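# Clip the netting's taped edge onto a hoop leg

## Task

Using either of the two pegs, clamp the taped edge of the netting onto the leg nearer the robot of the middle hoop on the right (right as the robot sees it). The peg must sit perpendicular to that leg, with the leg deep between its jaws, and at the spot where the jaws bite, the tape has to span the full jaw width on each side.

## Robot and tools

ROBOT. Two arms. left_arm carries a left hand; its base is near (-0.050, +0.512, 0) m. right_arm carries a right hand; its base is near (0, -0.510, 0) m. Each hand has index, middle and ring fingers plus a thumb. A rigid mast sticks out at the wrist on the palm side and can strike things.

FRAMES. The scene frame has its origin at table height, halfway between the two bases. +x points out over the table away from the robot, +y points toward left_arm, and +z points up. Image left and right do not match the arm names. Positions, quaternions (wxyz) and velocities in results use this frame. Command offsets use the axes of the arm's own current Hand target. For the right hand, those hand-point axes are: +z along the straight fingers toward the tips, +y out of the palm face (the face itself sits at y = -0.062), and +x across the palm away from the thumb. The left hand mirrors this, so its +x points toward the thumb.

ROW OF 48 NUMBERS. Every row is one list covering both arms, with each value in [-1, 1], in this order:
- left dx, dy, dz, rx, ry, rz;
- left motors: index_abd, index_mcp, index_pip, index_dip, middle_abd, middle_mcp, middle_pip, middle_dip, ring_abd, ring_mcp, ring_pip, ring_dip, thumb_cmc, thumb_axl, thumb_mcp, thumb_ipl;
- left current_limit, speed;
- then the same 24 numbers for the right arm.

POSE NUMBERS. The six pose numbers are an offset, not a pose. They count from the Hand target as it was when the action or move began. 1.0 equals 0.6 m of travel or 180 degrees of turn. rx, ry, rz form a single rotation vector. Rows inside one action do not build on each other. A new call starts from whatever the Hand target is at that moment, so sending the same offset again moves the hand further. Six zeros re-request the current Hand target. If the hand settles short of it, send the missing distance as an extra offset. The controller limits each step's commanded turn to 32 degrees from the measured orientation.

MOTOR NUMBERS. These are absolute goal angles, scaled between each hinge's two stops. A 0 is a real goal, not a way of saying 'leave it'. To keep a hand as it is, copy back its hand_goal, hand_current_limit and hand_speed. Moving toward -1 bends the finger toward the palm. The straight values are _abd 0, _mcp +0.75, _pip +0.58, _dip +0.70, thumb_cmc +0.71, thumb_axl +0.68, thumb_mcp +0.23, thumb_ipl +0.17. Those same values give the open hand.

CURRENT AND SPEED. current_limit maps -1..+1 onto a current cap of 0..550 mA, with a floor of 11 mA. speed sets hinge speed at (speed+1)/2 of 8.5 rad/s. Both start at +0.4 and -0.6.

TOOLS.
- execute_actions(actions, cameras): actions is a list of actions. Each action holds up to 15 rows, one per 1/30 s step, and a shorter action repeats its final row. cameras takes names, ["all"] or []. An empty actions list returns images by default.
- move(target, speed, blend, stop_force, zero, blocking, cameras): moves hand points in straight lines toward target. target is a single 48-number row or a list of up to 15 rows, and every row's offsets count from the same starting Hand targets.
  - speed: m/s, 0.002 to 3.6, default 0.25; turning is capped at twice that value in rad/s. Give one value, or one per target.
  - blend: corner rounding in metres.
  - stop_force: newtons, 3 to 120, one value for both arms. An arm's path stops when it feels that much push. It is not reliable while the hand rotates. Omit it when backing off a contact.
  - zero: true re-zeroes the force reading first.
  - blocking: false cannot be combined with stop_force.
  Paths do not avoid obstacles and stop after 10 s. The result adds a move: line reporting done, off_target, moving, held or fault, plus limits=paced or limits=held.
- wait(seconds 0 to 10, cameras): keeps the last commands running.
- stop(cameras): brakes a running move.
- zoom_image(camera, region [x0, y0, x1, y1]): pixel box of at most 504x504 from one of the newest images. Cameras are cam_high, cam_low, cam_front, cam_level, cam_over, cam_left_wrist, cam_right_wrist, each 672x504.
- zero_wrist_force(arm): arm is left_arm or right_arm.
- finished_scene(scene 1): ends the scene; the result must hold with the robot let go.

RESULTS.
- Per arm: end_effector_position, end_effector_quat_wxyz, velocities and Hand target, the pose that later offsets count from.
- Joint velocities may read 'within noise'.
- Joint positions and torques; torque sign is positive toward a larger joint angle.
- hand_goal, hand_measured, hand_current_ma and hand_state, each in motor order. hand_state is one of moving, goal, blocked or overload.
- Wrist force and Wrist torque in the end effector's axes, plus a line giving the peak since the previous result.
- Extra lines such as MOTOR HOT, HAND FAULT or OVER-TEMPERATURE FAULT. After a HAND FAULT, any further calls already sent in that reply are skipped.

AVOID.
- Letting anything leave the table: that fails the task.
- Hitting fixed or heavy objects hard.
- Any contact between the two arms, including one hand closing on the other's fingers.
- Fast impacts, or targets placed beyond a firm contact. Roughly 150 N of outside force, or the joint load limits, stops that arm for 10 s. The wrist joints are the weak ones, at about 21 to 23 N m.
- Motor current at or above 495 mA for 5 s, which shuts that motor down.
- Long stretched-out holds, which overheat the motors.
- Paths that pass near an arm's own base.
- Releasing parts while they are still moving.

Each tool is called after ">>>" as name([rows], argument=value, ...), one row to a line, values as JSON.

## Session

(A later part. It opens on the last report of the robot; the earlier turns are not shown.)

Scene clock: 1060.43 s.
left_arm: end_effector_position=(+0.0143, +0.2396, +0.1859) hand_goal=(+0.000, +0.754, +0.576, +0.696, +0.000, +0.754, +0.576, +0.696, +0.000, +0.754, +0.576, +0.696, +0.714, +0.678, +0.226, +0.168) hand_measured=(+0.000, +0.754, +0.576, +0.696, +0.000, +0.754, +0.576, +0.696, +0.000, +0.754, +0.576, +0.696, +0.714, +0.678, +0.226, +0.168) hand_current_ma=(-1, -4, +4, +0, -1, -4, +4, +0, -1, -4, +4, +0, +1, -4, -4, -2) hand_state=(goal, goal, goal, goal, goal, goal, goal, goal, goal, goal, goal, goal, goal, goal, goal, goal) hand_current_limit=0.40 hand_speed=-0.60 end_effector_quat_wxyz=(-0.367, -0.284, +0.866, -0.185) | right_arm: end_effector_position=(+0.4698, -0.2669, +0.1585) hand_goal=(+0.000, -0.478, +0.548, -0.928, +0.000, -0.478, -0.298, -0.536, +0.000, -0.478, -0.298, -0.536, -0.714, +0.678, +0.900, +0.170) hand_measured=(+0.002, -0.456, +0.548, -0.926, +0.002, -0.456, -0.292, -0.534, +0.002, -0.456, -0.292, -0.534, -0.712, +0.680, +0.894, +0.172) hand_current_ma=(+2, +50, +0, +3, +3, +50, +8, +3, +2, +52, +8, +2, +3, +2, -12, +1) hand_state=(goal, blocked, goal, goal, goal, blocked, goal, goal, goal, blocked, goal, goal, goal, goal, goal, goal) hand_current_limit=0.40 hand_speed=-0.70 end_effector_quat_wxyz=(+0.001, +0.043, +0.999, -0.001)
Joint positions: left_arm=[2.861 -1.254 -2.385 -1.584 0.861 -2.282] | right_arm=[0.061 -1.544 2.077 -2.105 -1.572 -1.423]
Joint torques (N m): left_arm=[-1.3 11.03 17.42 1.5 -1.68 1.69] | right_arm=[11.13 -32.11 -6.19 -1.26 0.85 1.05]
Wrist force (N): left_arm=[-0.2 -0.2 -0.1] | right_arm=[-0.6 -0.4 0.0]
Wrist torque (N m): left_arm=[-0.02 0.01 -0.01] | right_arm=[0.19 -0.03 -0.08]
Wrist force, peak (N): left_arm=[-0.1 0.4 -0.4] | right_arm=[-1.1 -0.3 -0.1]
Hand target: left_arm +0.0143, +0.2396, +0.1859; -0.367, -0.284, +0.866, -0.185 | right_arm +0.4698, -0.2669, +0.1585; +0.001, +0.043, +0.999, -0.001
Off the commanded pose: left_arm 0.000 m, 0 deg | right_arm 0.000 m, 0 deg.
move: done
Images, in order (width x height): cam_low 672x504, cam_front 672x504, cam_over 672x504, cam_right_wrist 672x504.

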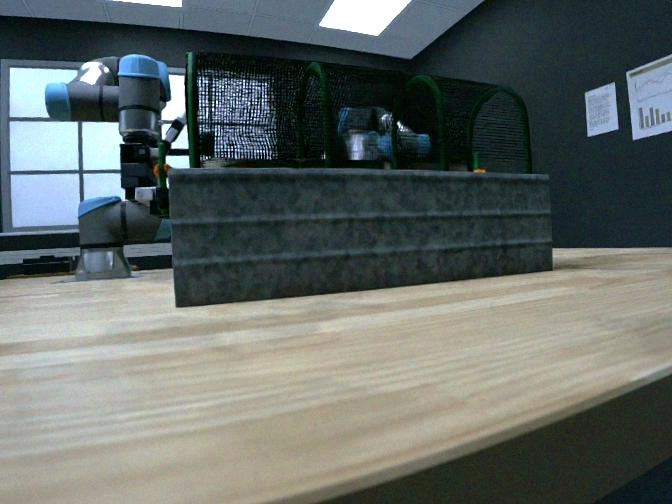

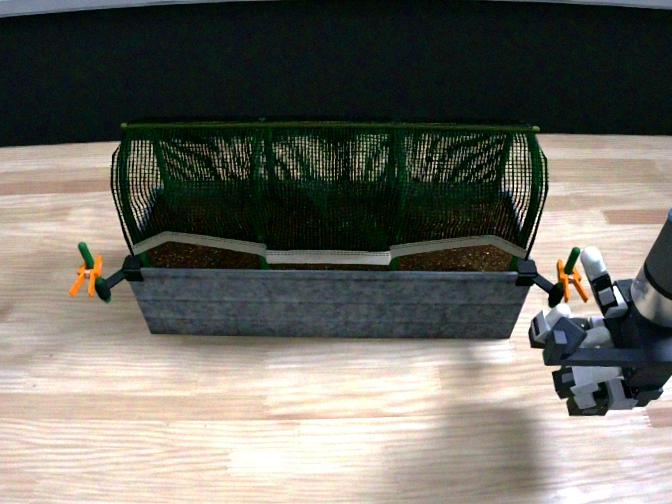

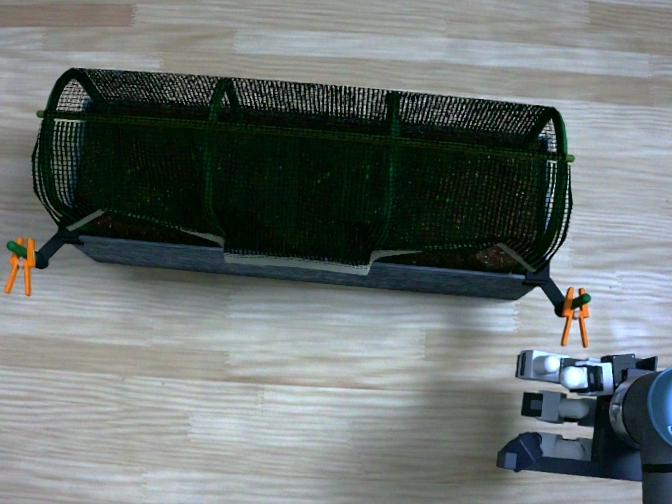

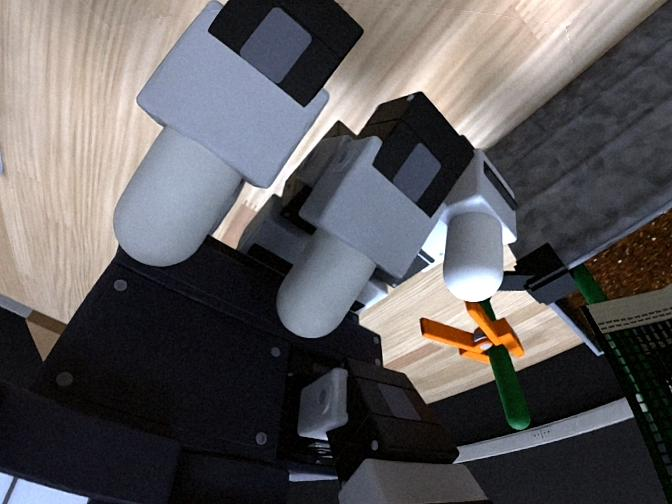

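>>> move(target=[0,0,0,0,0,0,0,0.754,0.576,0.696,0,0.754,0.576,0.696,0,0.754,0.576,0.696,0.714,0.678,0.226,0.168,0.4,-0.6,-0.025,0.004,0,0,0,0,0,-0.479,0.547,-0.928,0,-0.479,-0.299,-0.536,0,-0.479,-0.299,-0.536,-0.714,0.678,0.9,0.17,0.4,-0.7], speed=0.05, stop_force=5, cameras=["cam_low","cam_over","cam_front","cam_right_wrist"])

>>> zoom_image(camera="cam_low", region=[110, 120, 210, 220])

>>> zoom_image(camera="cam_over", region=[500, 270, 650, 420])

>>> zoom_image(camera="cam_right_wrist", region=[330, 200, 600, 470])

>>> zoom_image(camera="cam_front", region=[500, 230, 672, 402])

Scene clock: 1101.73 s.
left_arm: end_effector_position=(+0.0143, +0.2396, +0.1859) hand_goal=(+0.000, +0.754, +0.576, +0.696, +0.000, +0.754, +0.576, +0.696, +0.000, +0.754, +0.576, +0.696, +0.714, +0.678, +0.226, +0.168) hand_measured=(+0.000, +0.754, +0.576, +0.696, +0.000, +0.754, +0.576, +0.696, +0.000, +0.754, +0.576, +0.696, +0.714, +0.678, +0.226, +0.168) hand_current_ma=(-1, -4, +4, +0, -1, -4, +4, +0, -1, -4, +4, +0, +1, -4, -4, -2) hand_state=(goal, goal, goal, goal, goal, goal, goal, goal, goal, goal, goal, goal, goal, goal, goal, goal) hand_current_limit=0.40 hand_speed=-0.60 end_effector_quat_wxyz=(-0.367, -0.284, +0.866, -0.185) | right_arm: end_effector_position=(+0.4849, -0.2658, +0.1585) hand_goal=(+0.000, -0.478, +0.548, -0.928, +0.000, -0.478, -0.298, -0.536, +0.000, -0.478, -0.298, -0.536, -0.714, +0.678, +0.900, +0.170) hand_measured=(+0.002, -0.456, +0.548, -0.926, +0.002, -0.456, -0.292, -0.534, +0.002, -0.456, -0.292, -0.534, -0.712, +0.680, +0.894, +0.172) hand_current_ma=(+2, +50, +0, +3, +3, +50, +8, +3, +2, +52, +8, +2, +3, +2, -12, +1) hand_state=(goal, blocked, goal, goal, goal, blocked, goal, goal, goal, blocked, goal, goal, goal, goal, goal, goal) hand_current_limit=0.40 hand_speed=-0.70 end_effector_quat_wxyz=(+0.001, +0.043, +0.999, -0.001)
Joint positions: left_arm=[2.861 -1.254 -2.385 -1.584 0.861 -2.282] | right_arm=[0.062 -1.509 2.04 -2.103 -1.572 -1.423]
Joint torques (N m): left_arm=[0.04 10.86 16.27 1.5 -1.91 1.88] | right_arm=[8.77 -33.63 -8.14 -3.43 -0.06 0.65]
Wrist force (N): left_arm=[0.1 0.2 -0.2] | right_arm=[-0.2 -0.4 -0.1]
Wrist torque (N m): left_arm=[0.03 -0.01 0.00] | right_arm=[0.21 -0.07 -0.02]
Wrist force, peak (N): left_arm=[-0.3 -0.2 -0.5] | right_arm=[-0.8 -0.3 0.1]
Hand target: left_arm +0.0143, +0.2396, +0.1859; -0.367, -0.284, +0.866, -0.185 | right_arm +0.4849, -0.2658, +0.1585; +0.001, +0.043, +0.999, -0.001
Off the commanded pose: left_arm 0.000 m, 0 deg | right_arm 0.000 m, 0 deg.
move: done
Images, in order (width x height): cam_low 672x504, cam_front 672x504, cam_over 672x504, cam_right_wrist 672x504.

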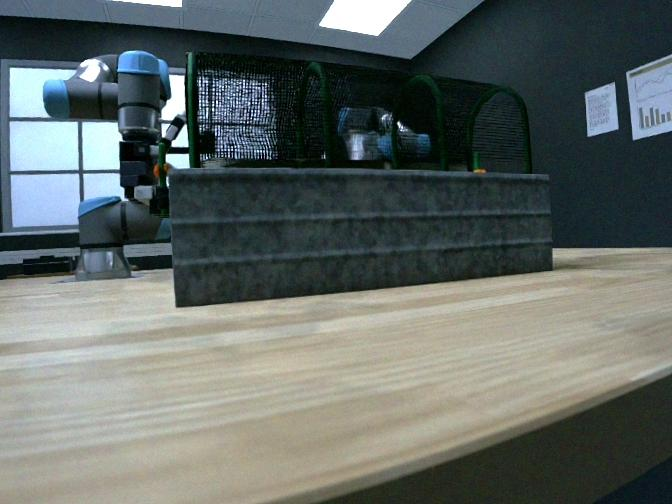

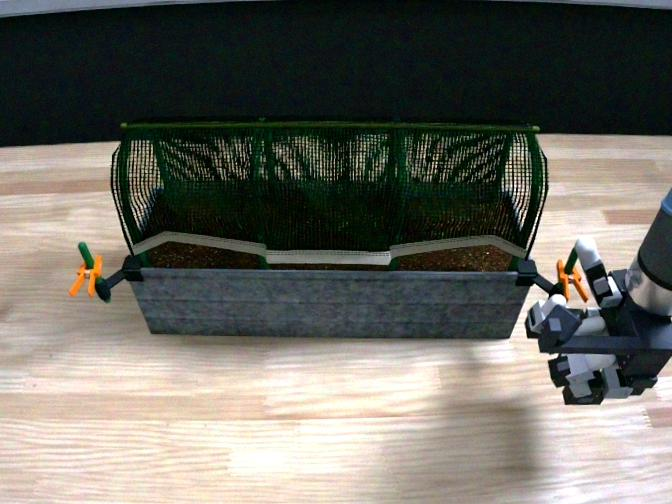

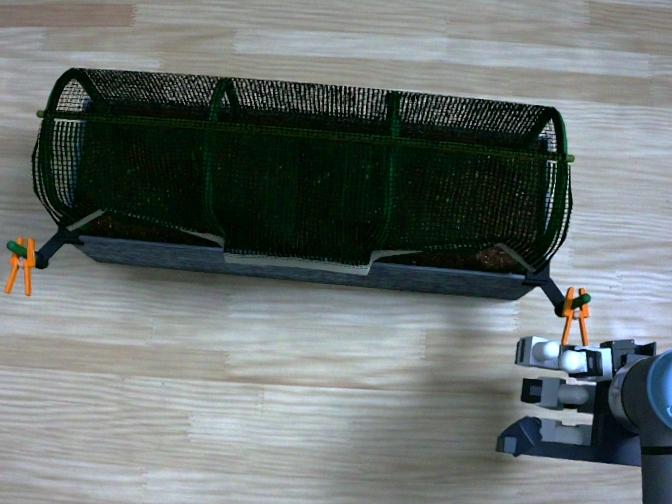

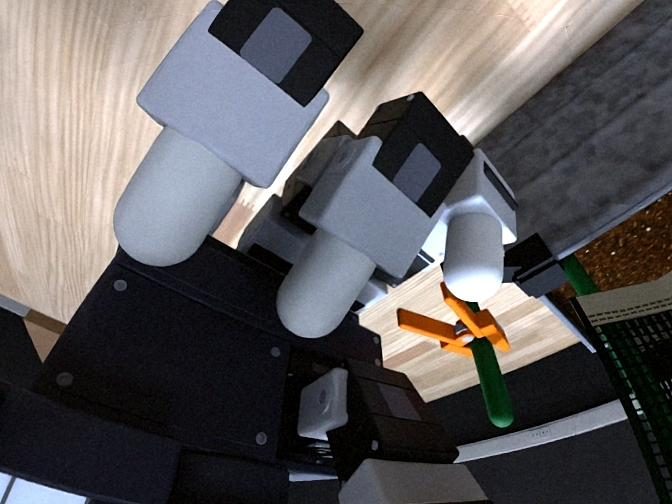

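Scaled by 5.040 from the camera's 672x504 image, which has a finer 960x720 frame.

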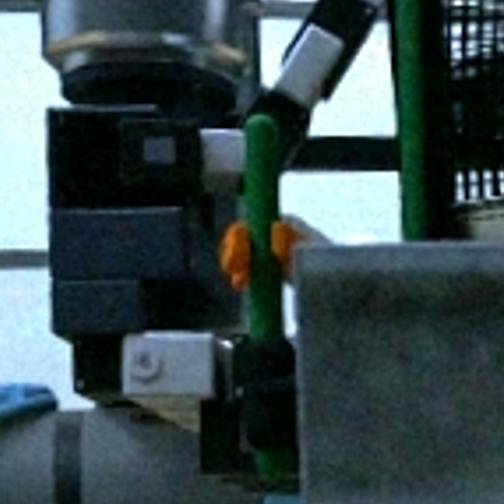

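Scaled by 3.360 from the camera's 672x504 image, which has a finer 960x720 frame.

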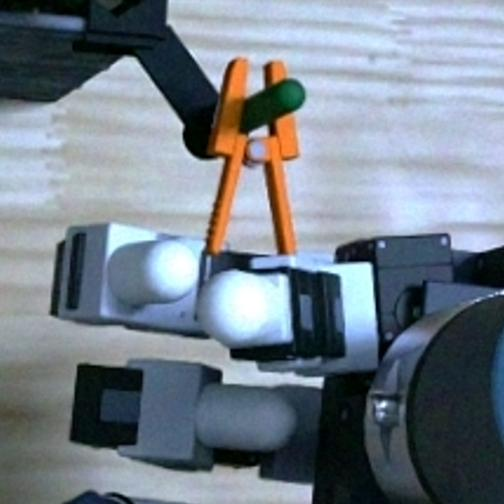

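Scaled by 1.867 from the camera's 672x504 image, which has a finer 960x720 frame.

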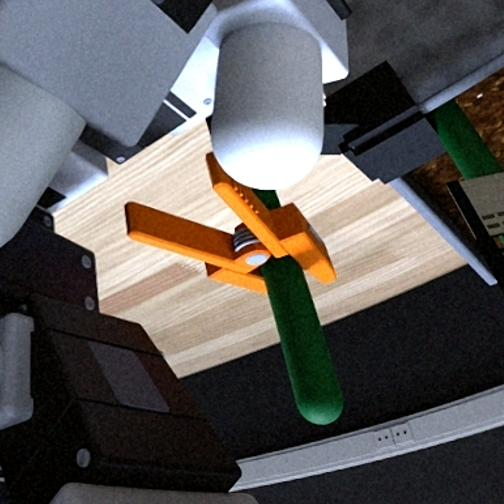

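Scaled by 2.930 from the camera's 672x504 image, which has a finer 960x720 frame.

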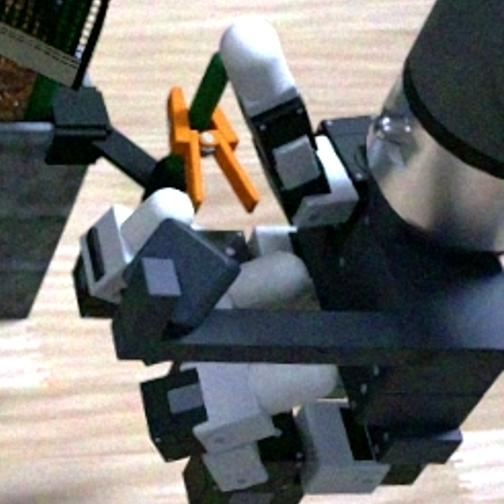

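>>> wait(seconds=0, cameras=["cam_level"])

>>> zoom_image(camera="cam_level", region=[520, 200, 672, 352])

Scene clock: 1113.83 s.
left_arm: end_effector_position=(+0.0143, +0.2396, +0.1859) hand_goal=(+0.000, +0.754, +0.576, +0.696, +0.000, +0.754, +0.576, +0.696, +0.000, +0.754, +0.576, +0.696, +0.714, +0.678, +0.226, +0.168) hand_measured=(+0.000, +0.754, +0.576, +0.696, +0.000, +0.754, +0.576, +0.696, +0.000, +0.754, +0.576, +0.696, +0.714, +0.678, +0.226, +0.168) hand_current_ma=(-1, -4, +4, +0, -1, -4, +4, +0, -1, -4, +4, +0, +1, -4, -4, -2) hand_state=(goal, goal, goal, goal, goal, goal, goal, goal, goal, goal, goal, goal, goal, goal, goal, goal) hand_current_limit=0.40 hand_speed=-0.60 end_effector_quat_wxyz=(-0.367, -0.284, +0.866, -0.185) | right_arm: end_effector_position=(+0.4849, -0.2658, +0.1585) hand_goal=(+0.000, -0.478, +0.548, -0.928, +0.000, -0.478, -0.298, -0.536, +0.000, -0.478, -0.298, -0.536, -0.714, +0.678, +0.900, +0.170) hand_measured=(+0.002, -0.456, +0.548, -0.926, +0.002, -0.456, -0.292, -0.534, +0.002, -0.456, -0.292, -0.534, -0.712, +0.680, +0.894, +0.172) hand_current_ma=(+2, +50, +0, +3, +3, +50, +8, +3, +2, +52, +8, +2, +3, +2, -12, +1) hand_state=(goal, blocked, goal, goal, goal, blocked, goal, goal, goal, blocked, goal, goal, goal, goal, goal, goal) hand_current_limit=0.40 hand_speed=-0.70 end_effector_quat_wxyz=(+0.001, +0.043, +0.999, -0.001)
Joint positions: left_arm=[2.861 -1.254 -2.385 -1.584 0.861 -2.282] | right_arm=[0.062 -1.509 2.04 -2.103 -1.572 -1.423]
Joint torques (N m): left_arm=[-0.16 10.57 16.75 1.52 -1.8 2.02] | right_arm=[5.83 -34.57 -6.79 -3.49 -0.42 -0.26]
Wrist force (N): left_arm=[0.2 0.0 -0.1] | right_arm=[-0.3 -0.2 0.0]
Wrist torque (N m): left_arm=[0.00 -0.03 0.02] | right_arm=[0.22 -0.06 -0.02]
Wrist force, peak (N): left_arm=[0.0 0.5 -0.2] | right_arm=[-0.5 -0.3 -0.3]
Hand target: left_arm +0.0143, +0.2396, +0.1859; -0.367, -0.284, +0.866, -0.185 | right_arm +0.4849, -0.2658, +0.1585; +0.001, +0.043, +0.999, -0.001
Off the commanded pose: left_arm 0.000 m, 0 deg | right_arm 0.000 m, 0 deg.
Images, in order (width x height): cam_level 672x504.

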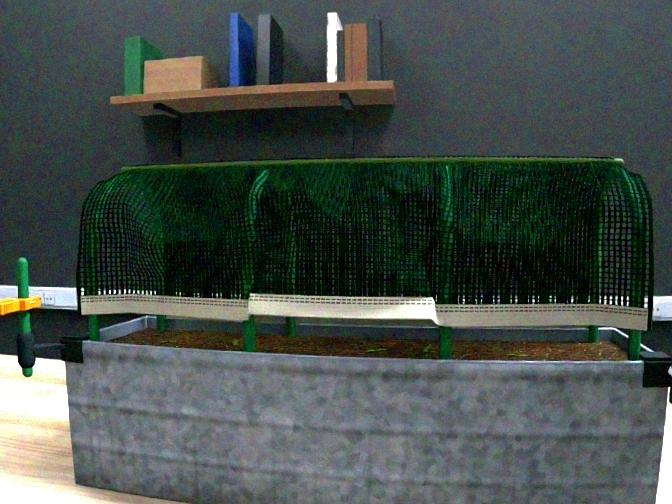

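Scaled by 3.316 from the camera's 672x504 image, which has a finer 960x720 frame.

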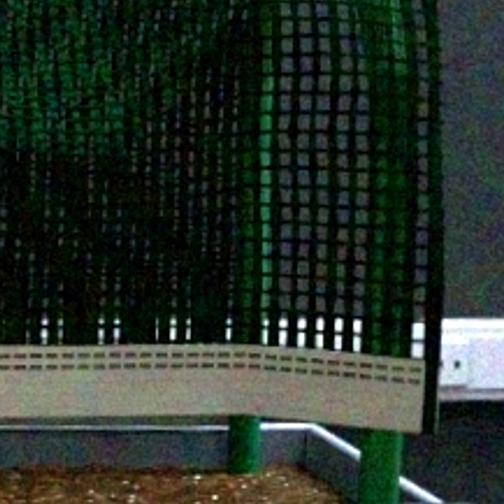

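>>> move([
  [0,0,0,0,0,0,0,0.754,0.576,0.696,0,0.754,0.576,0.696,0,0.754,0.576,0.696,0.714,0.678,0.226,0.168,0.4,-0.6,0,0.01,0.01333,0,0,0,0,-0.479,0.547,-0.928,0,-0.479,-0.299,-0.536,0,-0.479,-0.299,-0.536,-0.714,0.678,0.9,0.17,0.4,-0.7],
  [0,0,0,0,0,0,0,0.754,0.576,0.696,0,0.754,0.576,0.696,0,0.754,0.576,0.696,0.714,0.678,0.226,0.168,0.4,-0.6,-0.018,0.01,0.01333,0,0,0,0,-0.479,0.547,-0.928,0,-0.479,-0.299,-0.536,0,-0.479,-0.299,-0.536,-0.714,0.678,0.9,0.17,0.4,-0.7],
], speed=0.05, blend=[0.002,0], stop_force=5, cameras=["cam_low","cam_over","cam_front","cam_right_wrist"])

>>> zoom_image(camera="cam_low", region=[110, 120, 210, 220])

>>> zoom_image(camera="cam_over", region=[500, 270, 650, 420])

>>> zoom_image(camera="cam_right_wrist", region=[330, 200, 600, 470])

>>> zoom_image(camera="cam_front", region=[500, 230, 672, 402])

Scene clock: 1152.30 s.
left_arm: end_effector_position=(+0.0143, +0.2396, +0.1859) hand_goal=(+0.000, +0.754, +0.576, +0.696, +0.000, +0.754, +0.576, +0.696, +0.000, +0.754, +0.576, +0.696, +0.714, +0.678, +0.226, +0.168) hand_measured=(+0.000, +0.754, +0.576, +0.696, +0.000, +0.754, +0.576, +0.696, +0.000, +0.754, +0.576, +0.696, +0.714, +0.678, +0.226, +0.168) hand_current_ma=(-1, -4, +4, +0, -1, -4, +4, +0, -1, -4, +4, +0, +1, -4, -4, -2) hand_state=(goal, goal, goal, goal, goal, goal, goal, goal, goal, goal, goal, goal, goal, goal, goal, goal) hand_current_limit=0.40 hand_speed=-0.60 end_effector_quat_wxyz=(-0.367, -0.284, +0.866, -0.185) | right_arm: end_effector_position=(+0.4962, -0.2608, +0.1505) hand_goal=(+0.000, -0.478, +0.548, -0.928, +0.000, -0.478, -0.298, -0.536, +0.000, -0.478, -0.298, -0.536, -0.714, +0.678, +0.900, +0.170) hand_measured=(+0.002, -0.456, +0.548, -0.926, +0.002, -0.456, -0.292, -0.534, +0.002, -0.456, -0.292, -0.534, -0.712, +0.680, +0.894, +0.172) hand_current_ma=(+2, +49, +0, +3, +3, +50, +7, +3, +2, +51, +7, +2, +3, +2, -11, +1) hand_state=(goal, blocked, goal, goal, goal, blocked, goal, goal, goal, blocked, goal, goal, goal, goal, goal, goal) hand_current_limit=0.40 hand_speed=-0.70 end_effector_quat_wxyz=(+0.001, +0.043, +0.999, -0.001)
Joint positions: left_arm=[2.861 -1.254 -2.385 -1.584 0.861 -2.282] | right_arm=[0.071 -1.47 2.02 -2.122 -1.572 -1.414]
Joint torques (N m): left_arm=[-0.21 11.45 17.88 1.51 -1.98 1.99] | right_arm=[11.39 -35.05 -7.01 -3.67 -0.63 1.34]
Wrist force (N): left_arm=[-0.3 0.0 -0.2] | right_arm=[-0.2 -0.3 -0.3]
Wrist torque (N m): left_arm=[0.01 0.04 -0.03] | right_arm=[0.24 -0.06 -0.18]
Wrist force, peak (N): left_arm=[-0.2 0.1 -0.5] | right_arm=[-0.6 -1.5 -0.2]
Hand target: left_arm +0.0143, +0.2396, +0.1859; -0.367, -0.284, +0.866, -0.185 | right_arm +0.4962, -0.2608, +0.1505; +0.001, +0.043, +0.999, -0.001
Off the commanded pose: left_arm 0.000 m, 0 deg | right_arm 0.000 m, 0 deg.
move: done
Images, in order (width x height): cam_low 672x504, cam_front 672x504, cam_over 672x504, cam_right_wrist 672x504.

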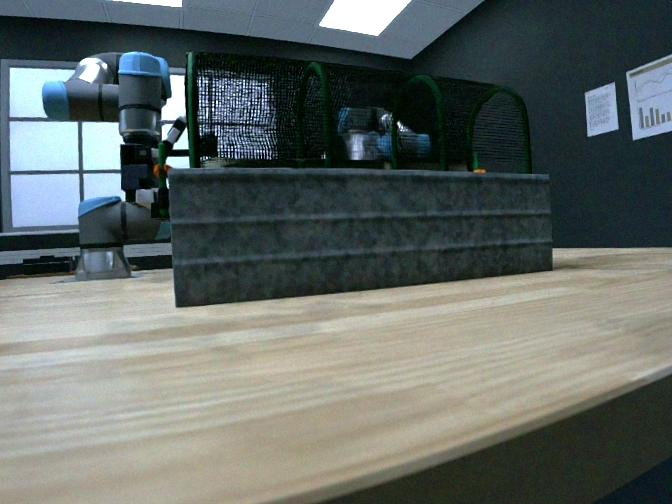

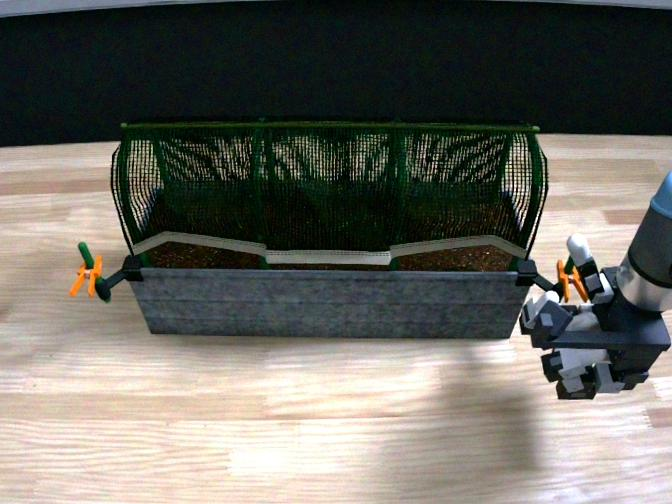

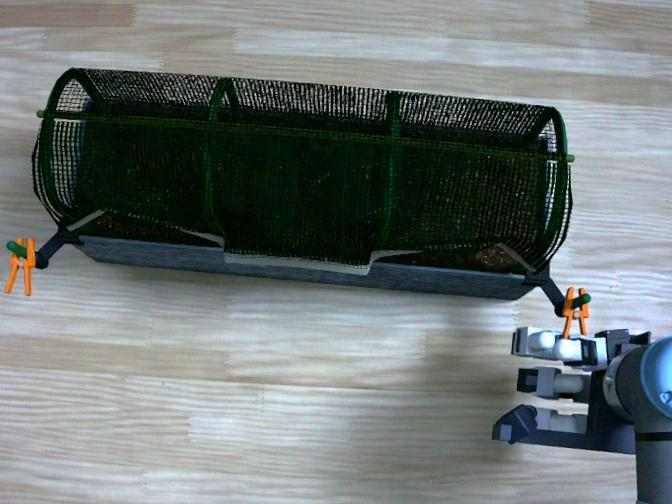

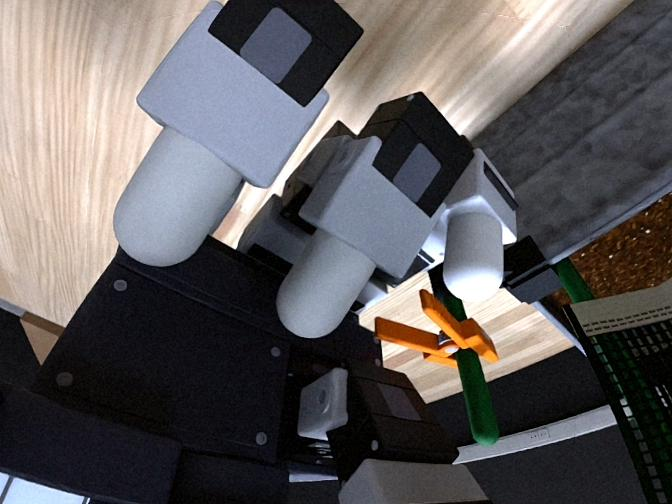

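Scaled by 5.040 from the camera's 672x504 image, which has a finer 960x720 frame.

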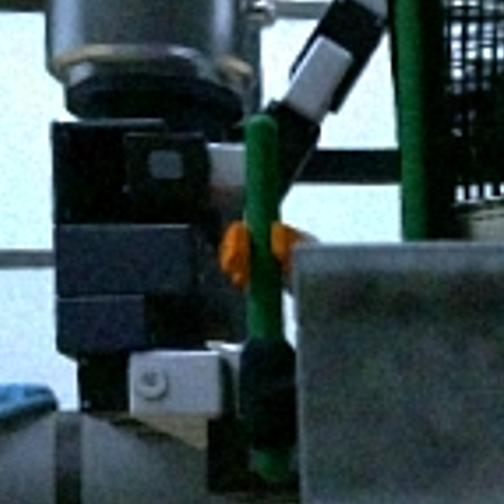

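Scaled by 3.360 from the camera's 672x504 image, which has a finer 960x720 frame.

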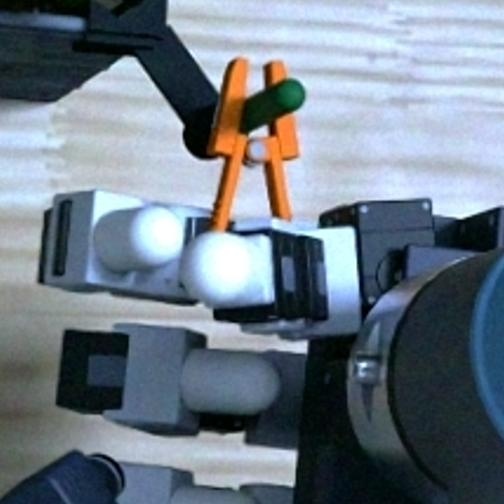

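Scaled by 1.867 from the camera's 672x504 image, which has a finer 960x720 frame.

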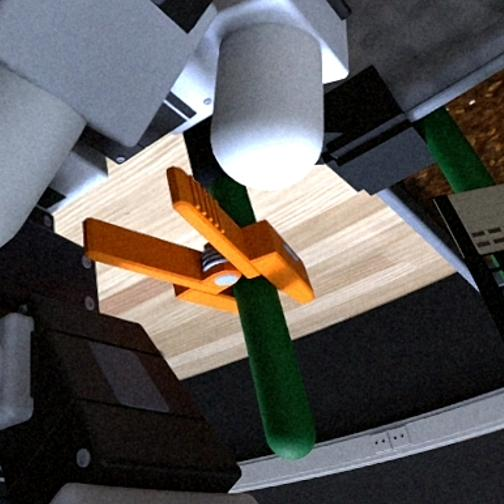

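Scaled by 2.930 from the camera's 672x504 image, which has a finer 960x720 frame.

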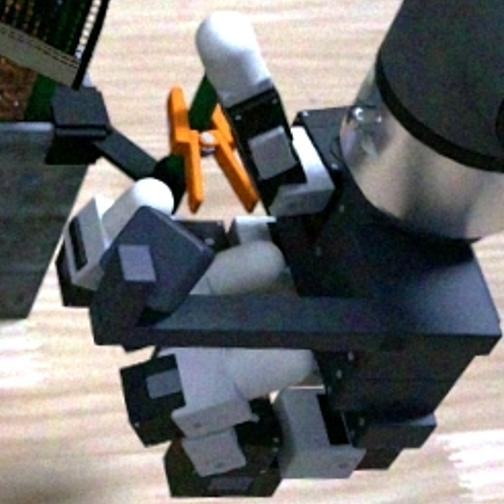

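>>> move(target=[0,0,0,0,0,0,0,0.754,0.576,0.696,0,0.754,0.576,0.696,0,0.754,0.576,0.696,0.714,0.678,0.226,0.168,0.4,-0.6,-0.007,0.005,0,0,0,0,0,-0.479,0.547,-0.928,0,-0.479,-0.299,-0.536,0,-0.479,-0.299,-0.536,-0.714,0.678,0.9,0.17,0.4,-0.7], speed=0.04, stop_force=4, cameras=[])

>>> move(target=[0,0,0,0,0,0,0,0.754,0.576,0.696,0,0.754,0.576,0.696,0,0.754,0.576,0.696,0.714,0.678,0.226,0.168,0.4,-0.6,0,0,0,0,0,0,0,-0.479,0.25,-0.95,0,-0.479,-0.299,-0.536,0,-0.479,-0.299,-0.536,-0.714,0.678,0.9,0.17,0.4,-0.85], speed=0.04, cameras=["cam_low","cam_over","cam_front","cam_right_wrist"])

>>> zoom_image(camera="cam_low", region=[110, 120, 210, 220])

>>> zoom_image(camera="cam_over", region=[500, 270, 650, 420])

>>> zoom_image(camera="cam_right_wrist", region=[330, 200, 600, 470])

>>> zoom_image(camera="cam_front", region=[500, 230, 672, 402])

Scene clock: 1168.90 s.
left_arm: end_effector_position=(+0.0143, +0.2396, +0.1859) hand_goal=(+0.000, +0.754, +0.576, +0.696, +0.000, +0.754, +0.576, +0.696, +0.000, +0.754, +0.576, +0.696, +0.714, +0.678, +0.226, +0.168) hand_measured=(+0.000, +0.754, +0.576, +0.696, +0.000, +0.754, +0.576, +0.696, +0.000, +0.754, +0.576, +0.696, +0.714, +0.678, +0.226, +0.168) hand_current_ma=(-1, -4, +4, +0, -1, -4, +4, +0, -1, -4, +4, +0, +1, -4, -4, -2) hand_state=(goal, goal, goal, goal, goal, goal, goal, goal, goal, goal, goal, goal, goal, goal, goal, goal) hand_current_limit=0.40 hand_speed=-0.60 end_effector_quat_wxyz=(-0.367, -0.284, +0.866, -0.185) | right_arm: end_effector_position=(+0.5007, -0.2581, +0.1505) hand_goal=(+0.000, -0.478, +0.548, -0.928, +0.000, -0.478, -0.298, -0.536, +0.000, -0.478, -0.298, -0.536, -0.714, +0.678, +0.900, +0.170) hand_measured=(+0.002, -0.456, +0.548, -0.926, +0.002, -0.456, -0.292, -0.534, +0.002, -0.456, -0.292, -0.534, -0.712, +0.680, +0.894, +0.172) hand_current_ma=(+2, +49, +0, +3, +3, +50, +7, +3, +2, +51, +7, +2, +3, +2, -11, +1) hand_state=(goal, blocked, goal, goal, goal, blocked, goal, goal, goal, blocked, goal, goal, goal, goal, goal, goal) hand_current_limit=0.40 hand_speed=-0.70 end_effector_quat_wxyz=(+0.001, +0.043, +0.999, -0.001)
Joint positions: left_arm=[2.861 -1.254 -2.385 -1.584 0.861 -2.282] | right_arm=[0.075 -1.458 2.007 -2.121 -1.572 -1.409]
Joint torques (N m): left_arm=[-1.55 11.91 17.6 1.4 -1.72 1.69] | right_arm=[-7.75 -36.9 -5.98 -3.34 -0.8 -1.25]
Wrist force (N): left_arm=[0.0 -0.1 -0.4] | right_arm=[-0.5 -0.1 -0.2]
Wrist torque (N m): left_arm=[0.01 -0.01 0.01] | right_arm=[0.26 -0.02 -0.20]
Wrist force, peak (N): left_arm=[0.3 0.2 -0.3] | right_arm=[-0.4 -0.6 -0.1]
Hand target: left_arm +0.0143, +0.2396, +0.1859; -0.367, -0.284, +0.866, -0.185 | right_arm +0.5007, -0.2581, +0.1505; +0.001, +0.043, +0.999, -0.001
Off the commanded pose: left_arm 0.000 m, 0 deg | right_arm 0.000 m, 0 deg.
move: done
No camera images: "cameras" was empty.

Scene clock: 1169.70 s.
left_arm: end_effector_position=(+0.0143, +0.2396, +0.1859) hand_goal=(+0.000, +0.754, +0.576, +0.696, +0.000, +0.754, +0.576, +0.696, +0.000, +0.754, +0.576, +0.696, +0.714, +0.678, +0.226, +0.168) hand_measured=(+0.000, +0.754, +0.576, +0.696, +0.000, +0.754, +0.576, +0.696, +0.000, +0.754, +0.576, +0.696, +0.714, +0.678, +0.226, +0.168) hand_current_ma=(-1, -4, +4, +0, -1, -4, +4, +0, -1, -4, +4, +0, +1, -4, -4, -2) hand_state=(goal, goal, goal, goal, goal, goal, goal, goal, goal, goal, goal, goal, goal, goal, goal, goal) hand_current_limit=0.40 hand_speed=-0.60 end_effector_quat_wxyz=(-0.367, -0.284, +0.866, -0.185) | right_arm: end_effector_position=(+0.5007, -0.2581, +0.1505) hand_goal=(+0.000, -0.478, +0.250, -0.950, +0.000, -0.478, -0.298, -0.536, +0.000, -0.478, -0.298, -0.536, -0.714, +0.678, +0.900, +0.170) hand_measured=(+0.002, -0.456, +0.266, -0.948, +0.002, -0.456, -0.292, -0.534, +0.002, -0.456, -0.292, -0.534, -0.712, +0.680, +0.894, +0.172) hand_current_ma=(+2, +49, +29, +3, +3, +50, +7, +3, +2, +51, +7, +2, +3, +2, -11, +1) hand_state=(goal, blocked, goal, goal, goal, blocked, goal, goal, goal, blocked, goal, goal, goal, goal, goal, goal) hand_current_limit=0.40 hand_speed=-0.85 end_effector_quat_wxyz=(+0.001, +0.043, +0.999, -0.001)
Joint positions: left_arm=[2.861 -1.254 -2.385 -1.584 0.861 -2.282] | right_arm=[0.075 -1.458 2.007 -2.121 -1.572 -1.409]
Joint torques (N m): left_arm=[-1.47 11.22 16.56 1.59 -1.76 1.86] | right_arm=[-8.15 -35.91 -7.57 -3.75 -0.56 -1.34]
Wrist force (N): left_arm=[0.0 -0.1 -0.2] | right_arm=[0.0 0.7 -0.4]
Wrist torque (N m): left_arm=[0.00 -0.01 0.01] | right_arm=[0.30 -0.06 -0.20]
Wrist force, peak (N): left_arm=[-0.3 0.1 -0.2] | right_arm=[0.1 0.9 -0.6]
Hand target: left_arm +0.0143, +0.2396, +0.1859; -0.367, -0.284, +0.866, -0.185 | right_arm +0.5007, -0.2581, +0.1505; +0.001, +0.043, +0.999, -0.001
Off the commanded pose: left_arm 0.000 m, 0 deg | right_arm 0.000 m, 0 deg.
move: done
Images, in order (width x height): cam_low 672x504, cam_front 672x504, cam_over 672x504, cam_right_wrist 672x504.

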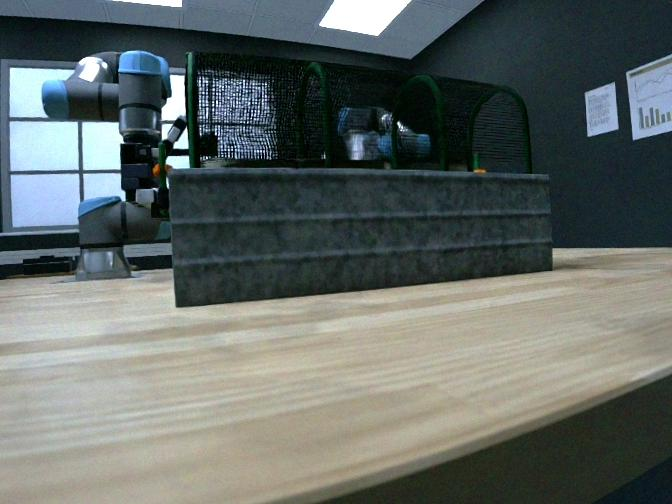

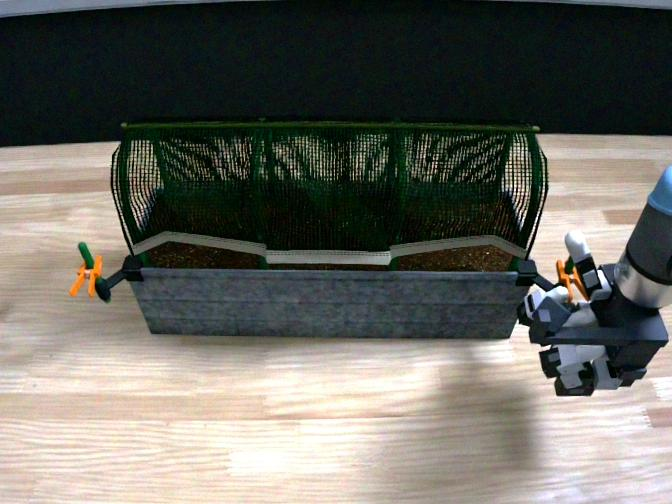

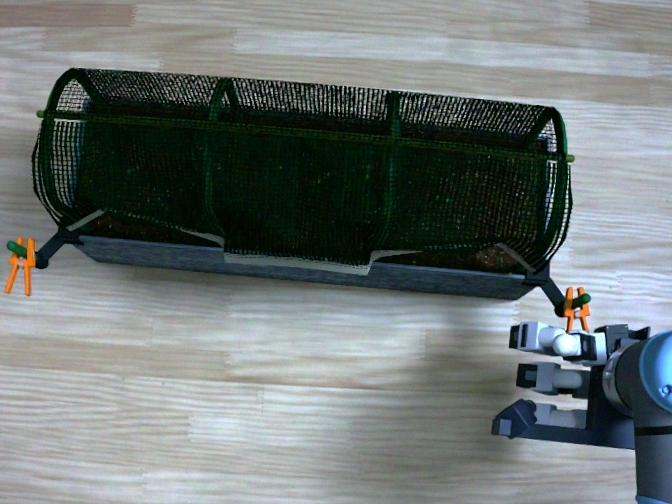

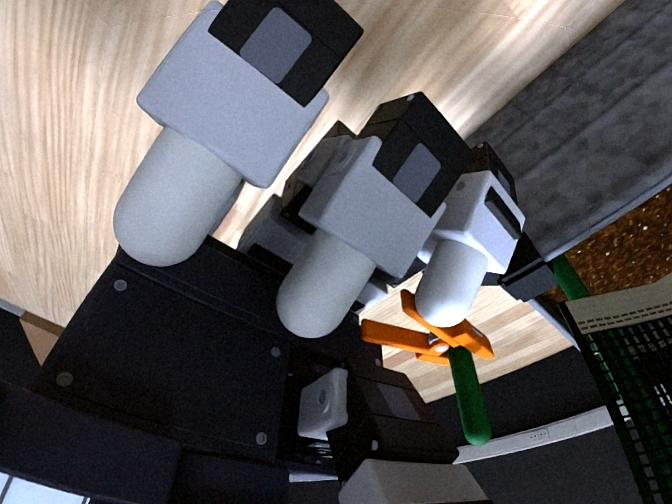

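Scaled by 5.040 from the camera's 672x504 image, which has a finer 960x720 frame.

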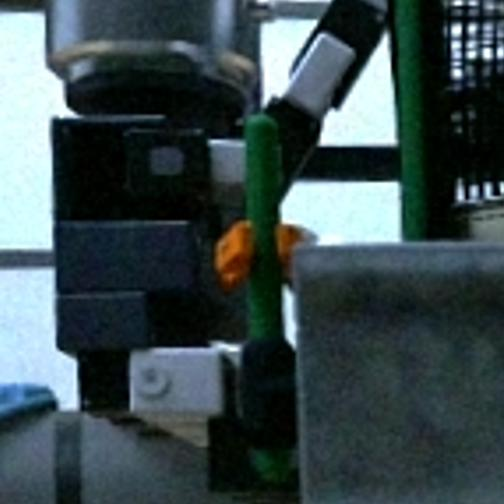

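Scaled by 3.360 from the camera's 672x504 image, which has a finer 960x720 frame.

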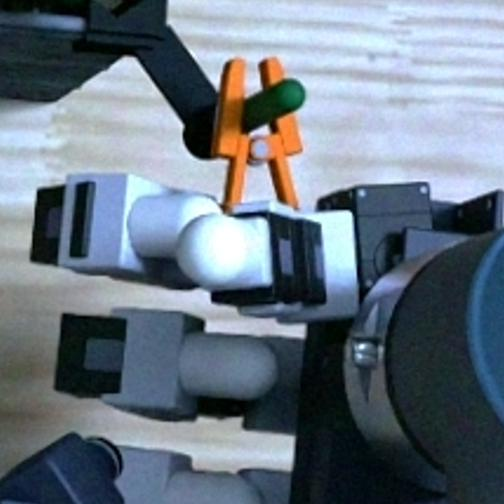

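Scaled by 1.867 from the camera's 672x504 image, which has a finer 960x720 frame.

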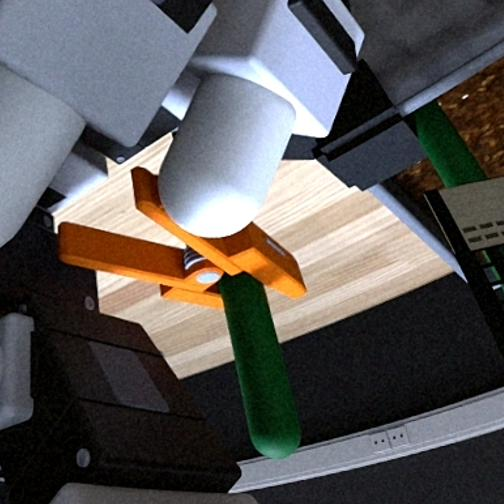

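Scaled by 2.930 from the camera's 672x504 image, which has a finer 960x720 frame.

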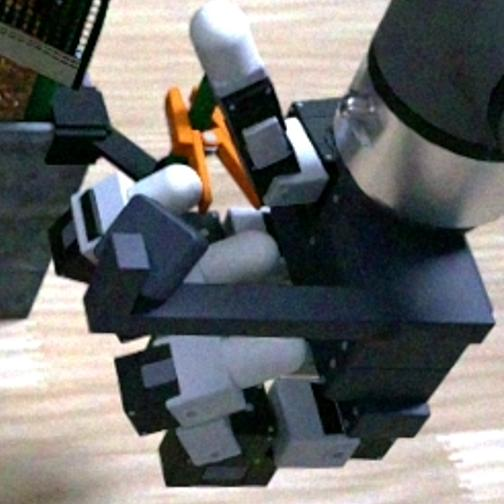

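>>> move(target=[0,0,0,0,0,0,0,0.754,0.576,0.696,0,0.754,0.576,0.696,0,0.754,0.576,0.696,0.714,0.678,0.226,0.168,0.4,-0.6,0,0,0,0,0,0,0,-0.55,0.07,-0.98,0,-0.479,-0.299,-0.536,0,-0.479,-0.299,-0.536,-0.714,0.678,0.9,0.17,0.6,-0.9], speed=0.04, cameras=["cam_low","cam_over","cam_front","cam_right_wrist"])

>>> zoom_image(camera="cam_low", region=[110, 120, 210, 220])

>>> zoom_image(camera="cam_over", region=[500, 270, 650, 420])

>>> zoom_image(camera="cam_right_wrist", region=[330, 200, 600, 470])

>>> zoom_image(camera="cam_front", region=[500, 230, 672, 402])

Scene clock: 1184.83 s.
left_arm: end_effector_position=(+0.0143, +0.2396, +0.1859) hand_goal=(+0.000, +0.754, +0.576, +0.696, +0.000, +0.754, +0.576, +0.696, +0.000, +0.754, +0.576, +0.696, +0.714, +0.678, +0.226, +0.168) hand_measured=(+0.000, +0.754, +0.576, +0.696, +0.000, +0.754, +0.576, +0.696, +0.000, +0.754, +0.576, +0.696, +0.714, +0.678, +0.226, +0.168) hand_current_ma=(-1, -4, +4, +0, -1, -4, +4, +0, -1, -4, +4, +0, +1, -4, -4, -2) hand_state=(goal, goal, goal, goal, goal, goal, goal, goal, goal, goal, goal, goal, goal, goal, goal, goal) hand_current_limit=0.40 hand_speed=-0.60 end_effector_quat_wxyz=(-0.367, -0.284, +0.866, -0.185) | right_arm: end_effector_position=(+0.5007, -0.2581, +0.1505) hand_goal=(+0.000, -0.550, +0.070, -0.980, +0.000, -0.478, -0.298, -0.536, +0.000, -0.478, -0.298, -0.536, -0.714, +0.678, +0.900, +0.170) hand_measured=(+0.002, -0.486, +0.172, -0.954, +0.002, -0.456, -0.292, -0.534, +0.002, -0.456, -0.292, -0.534, -0.712, +0.680, +0.894, +0.172) hand_current_ma=(+2, +207, +354, +60, +3, +50, +7, +3, +2, +51, +7, +2, +3, +2, -11, +1) hand_state=(goal, blocked, blocked, blocked, goal, blocked, goal, goal, goal, blocked, goal, goal, goal, goal, goal, goal) hand_current_limit=0.60 hand_speed=-0.90 end_effector_quat_wxyz=(+0.001, +0.043, +0.999, -0.001)
Joint positions: left_arm=[2.861 -1.254 -2.385 -1.584 0.861 -2.282] | right_arm=[0.075 -1.458 2.007 -2.121 -1.572 -1.409]
Joint torques (N m): left_arm=[-0.57 11.77 16.96 1.49 -2.13 1.88] | right_arm=[-8.92 -31.59 -9.54 -3.5 -0.5 -1.53]
Wrist force (N): left_arm=[0.2 0.3 -0.2] | right_arm=[-2.5 1.5 0.1]
Wrist torque (N m): left_arm=[0.05 -0.04 0.02] | right_arm=[0.36 0.10 -0.37]
Wrist force, peak (N): left_arm=[0.1 0.1 -0.5] | right_arm=[-2.5 2.0 0.0]
Hand target: left_arm +0.0143, +0.2396, +0.1859; -0.367, -0.284, +0.866, -0.185 | right_arm +0.5007, -0.2581, +0.1505; +0.001, +0.043, +0.999, -0.001
Off the commanded pose: left_arm 0.000 m, 0 deg | right_arm 0.000 m, 0 deg.
move: done
Images, in order (width x height): cam_low 672x504, cam_front 672x504, cam_over 672x504, cam_right_wrist 672x504.

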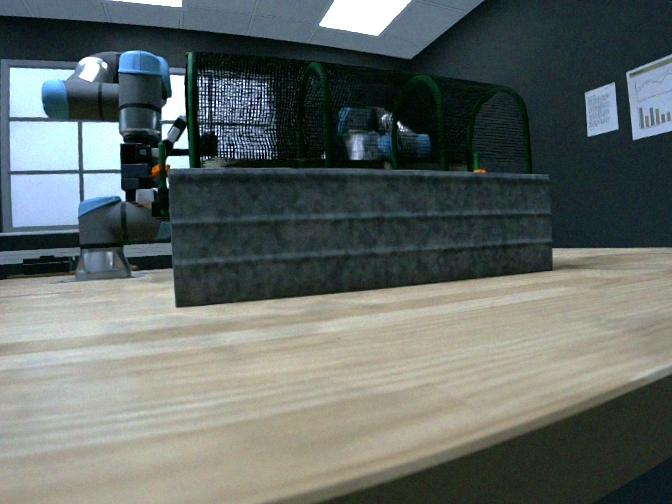

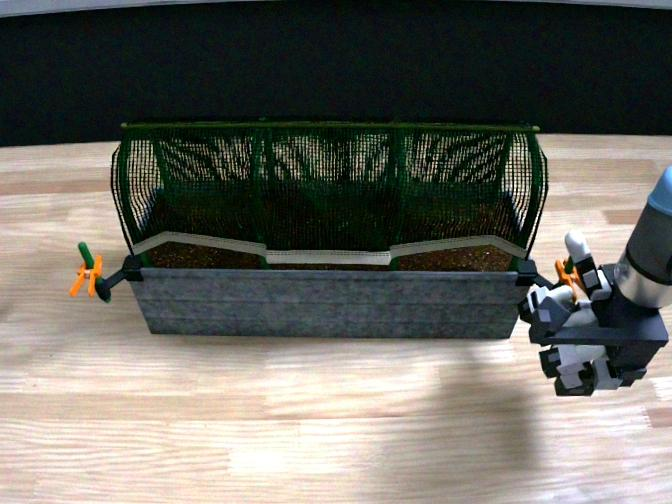

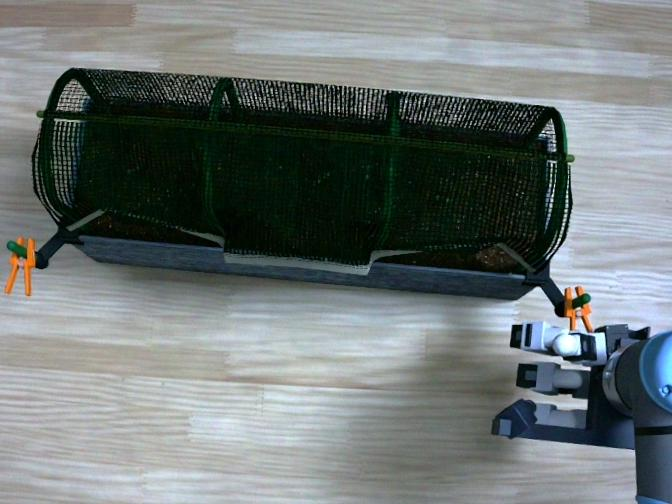

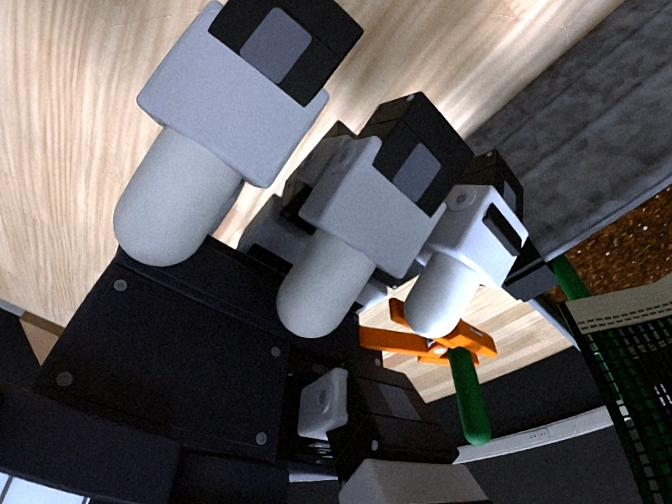

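Scaled by 5.040 from the camera's 672x504 image, which has a finer 960x720 frame.

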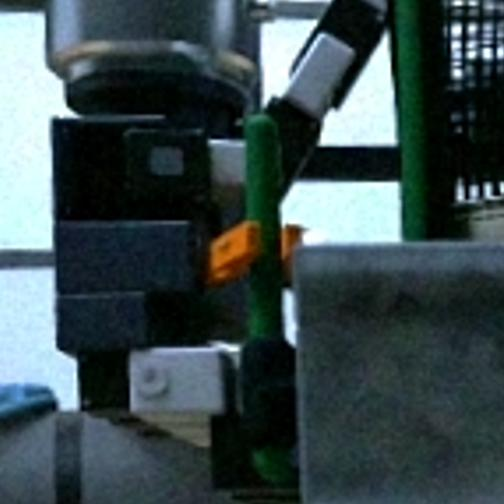

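Scaled by 3.360 from the camera's 672x504 image, which has a finer 960x720 frame.

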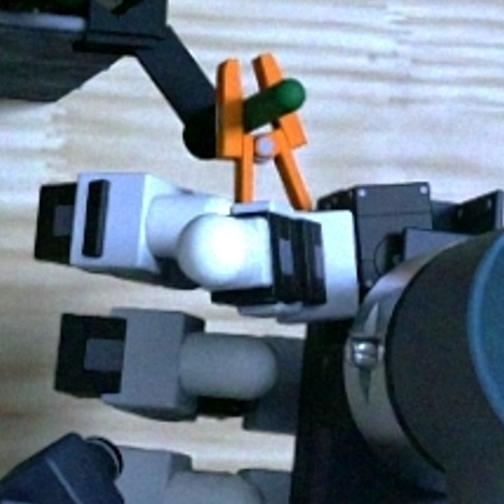

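Scaled by 1.867 from the camera's 672x504 image, which has a finer 960x720 frame.

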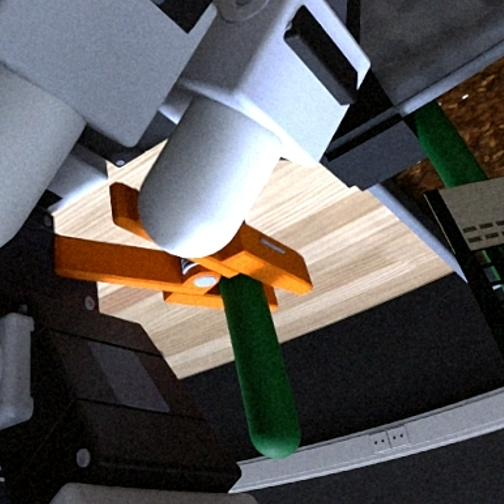

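Scaled by 2.930 from the camera's 672x504 image, which has a finer 960x720 frame.

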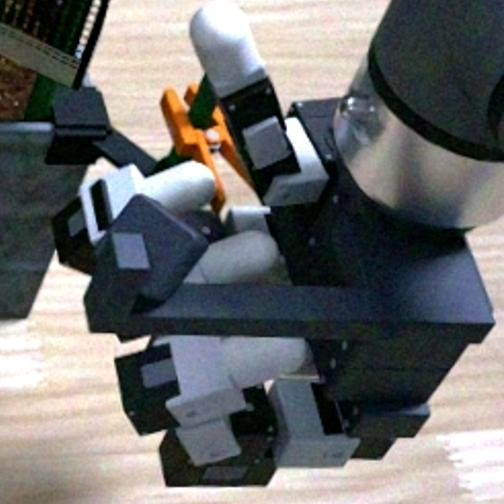

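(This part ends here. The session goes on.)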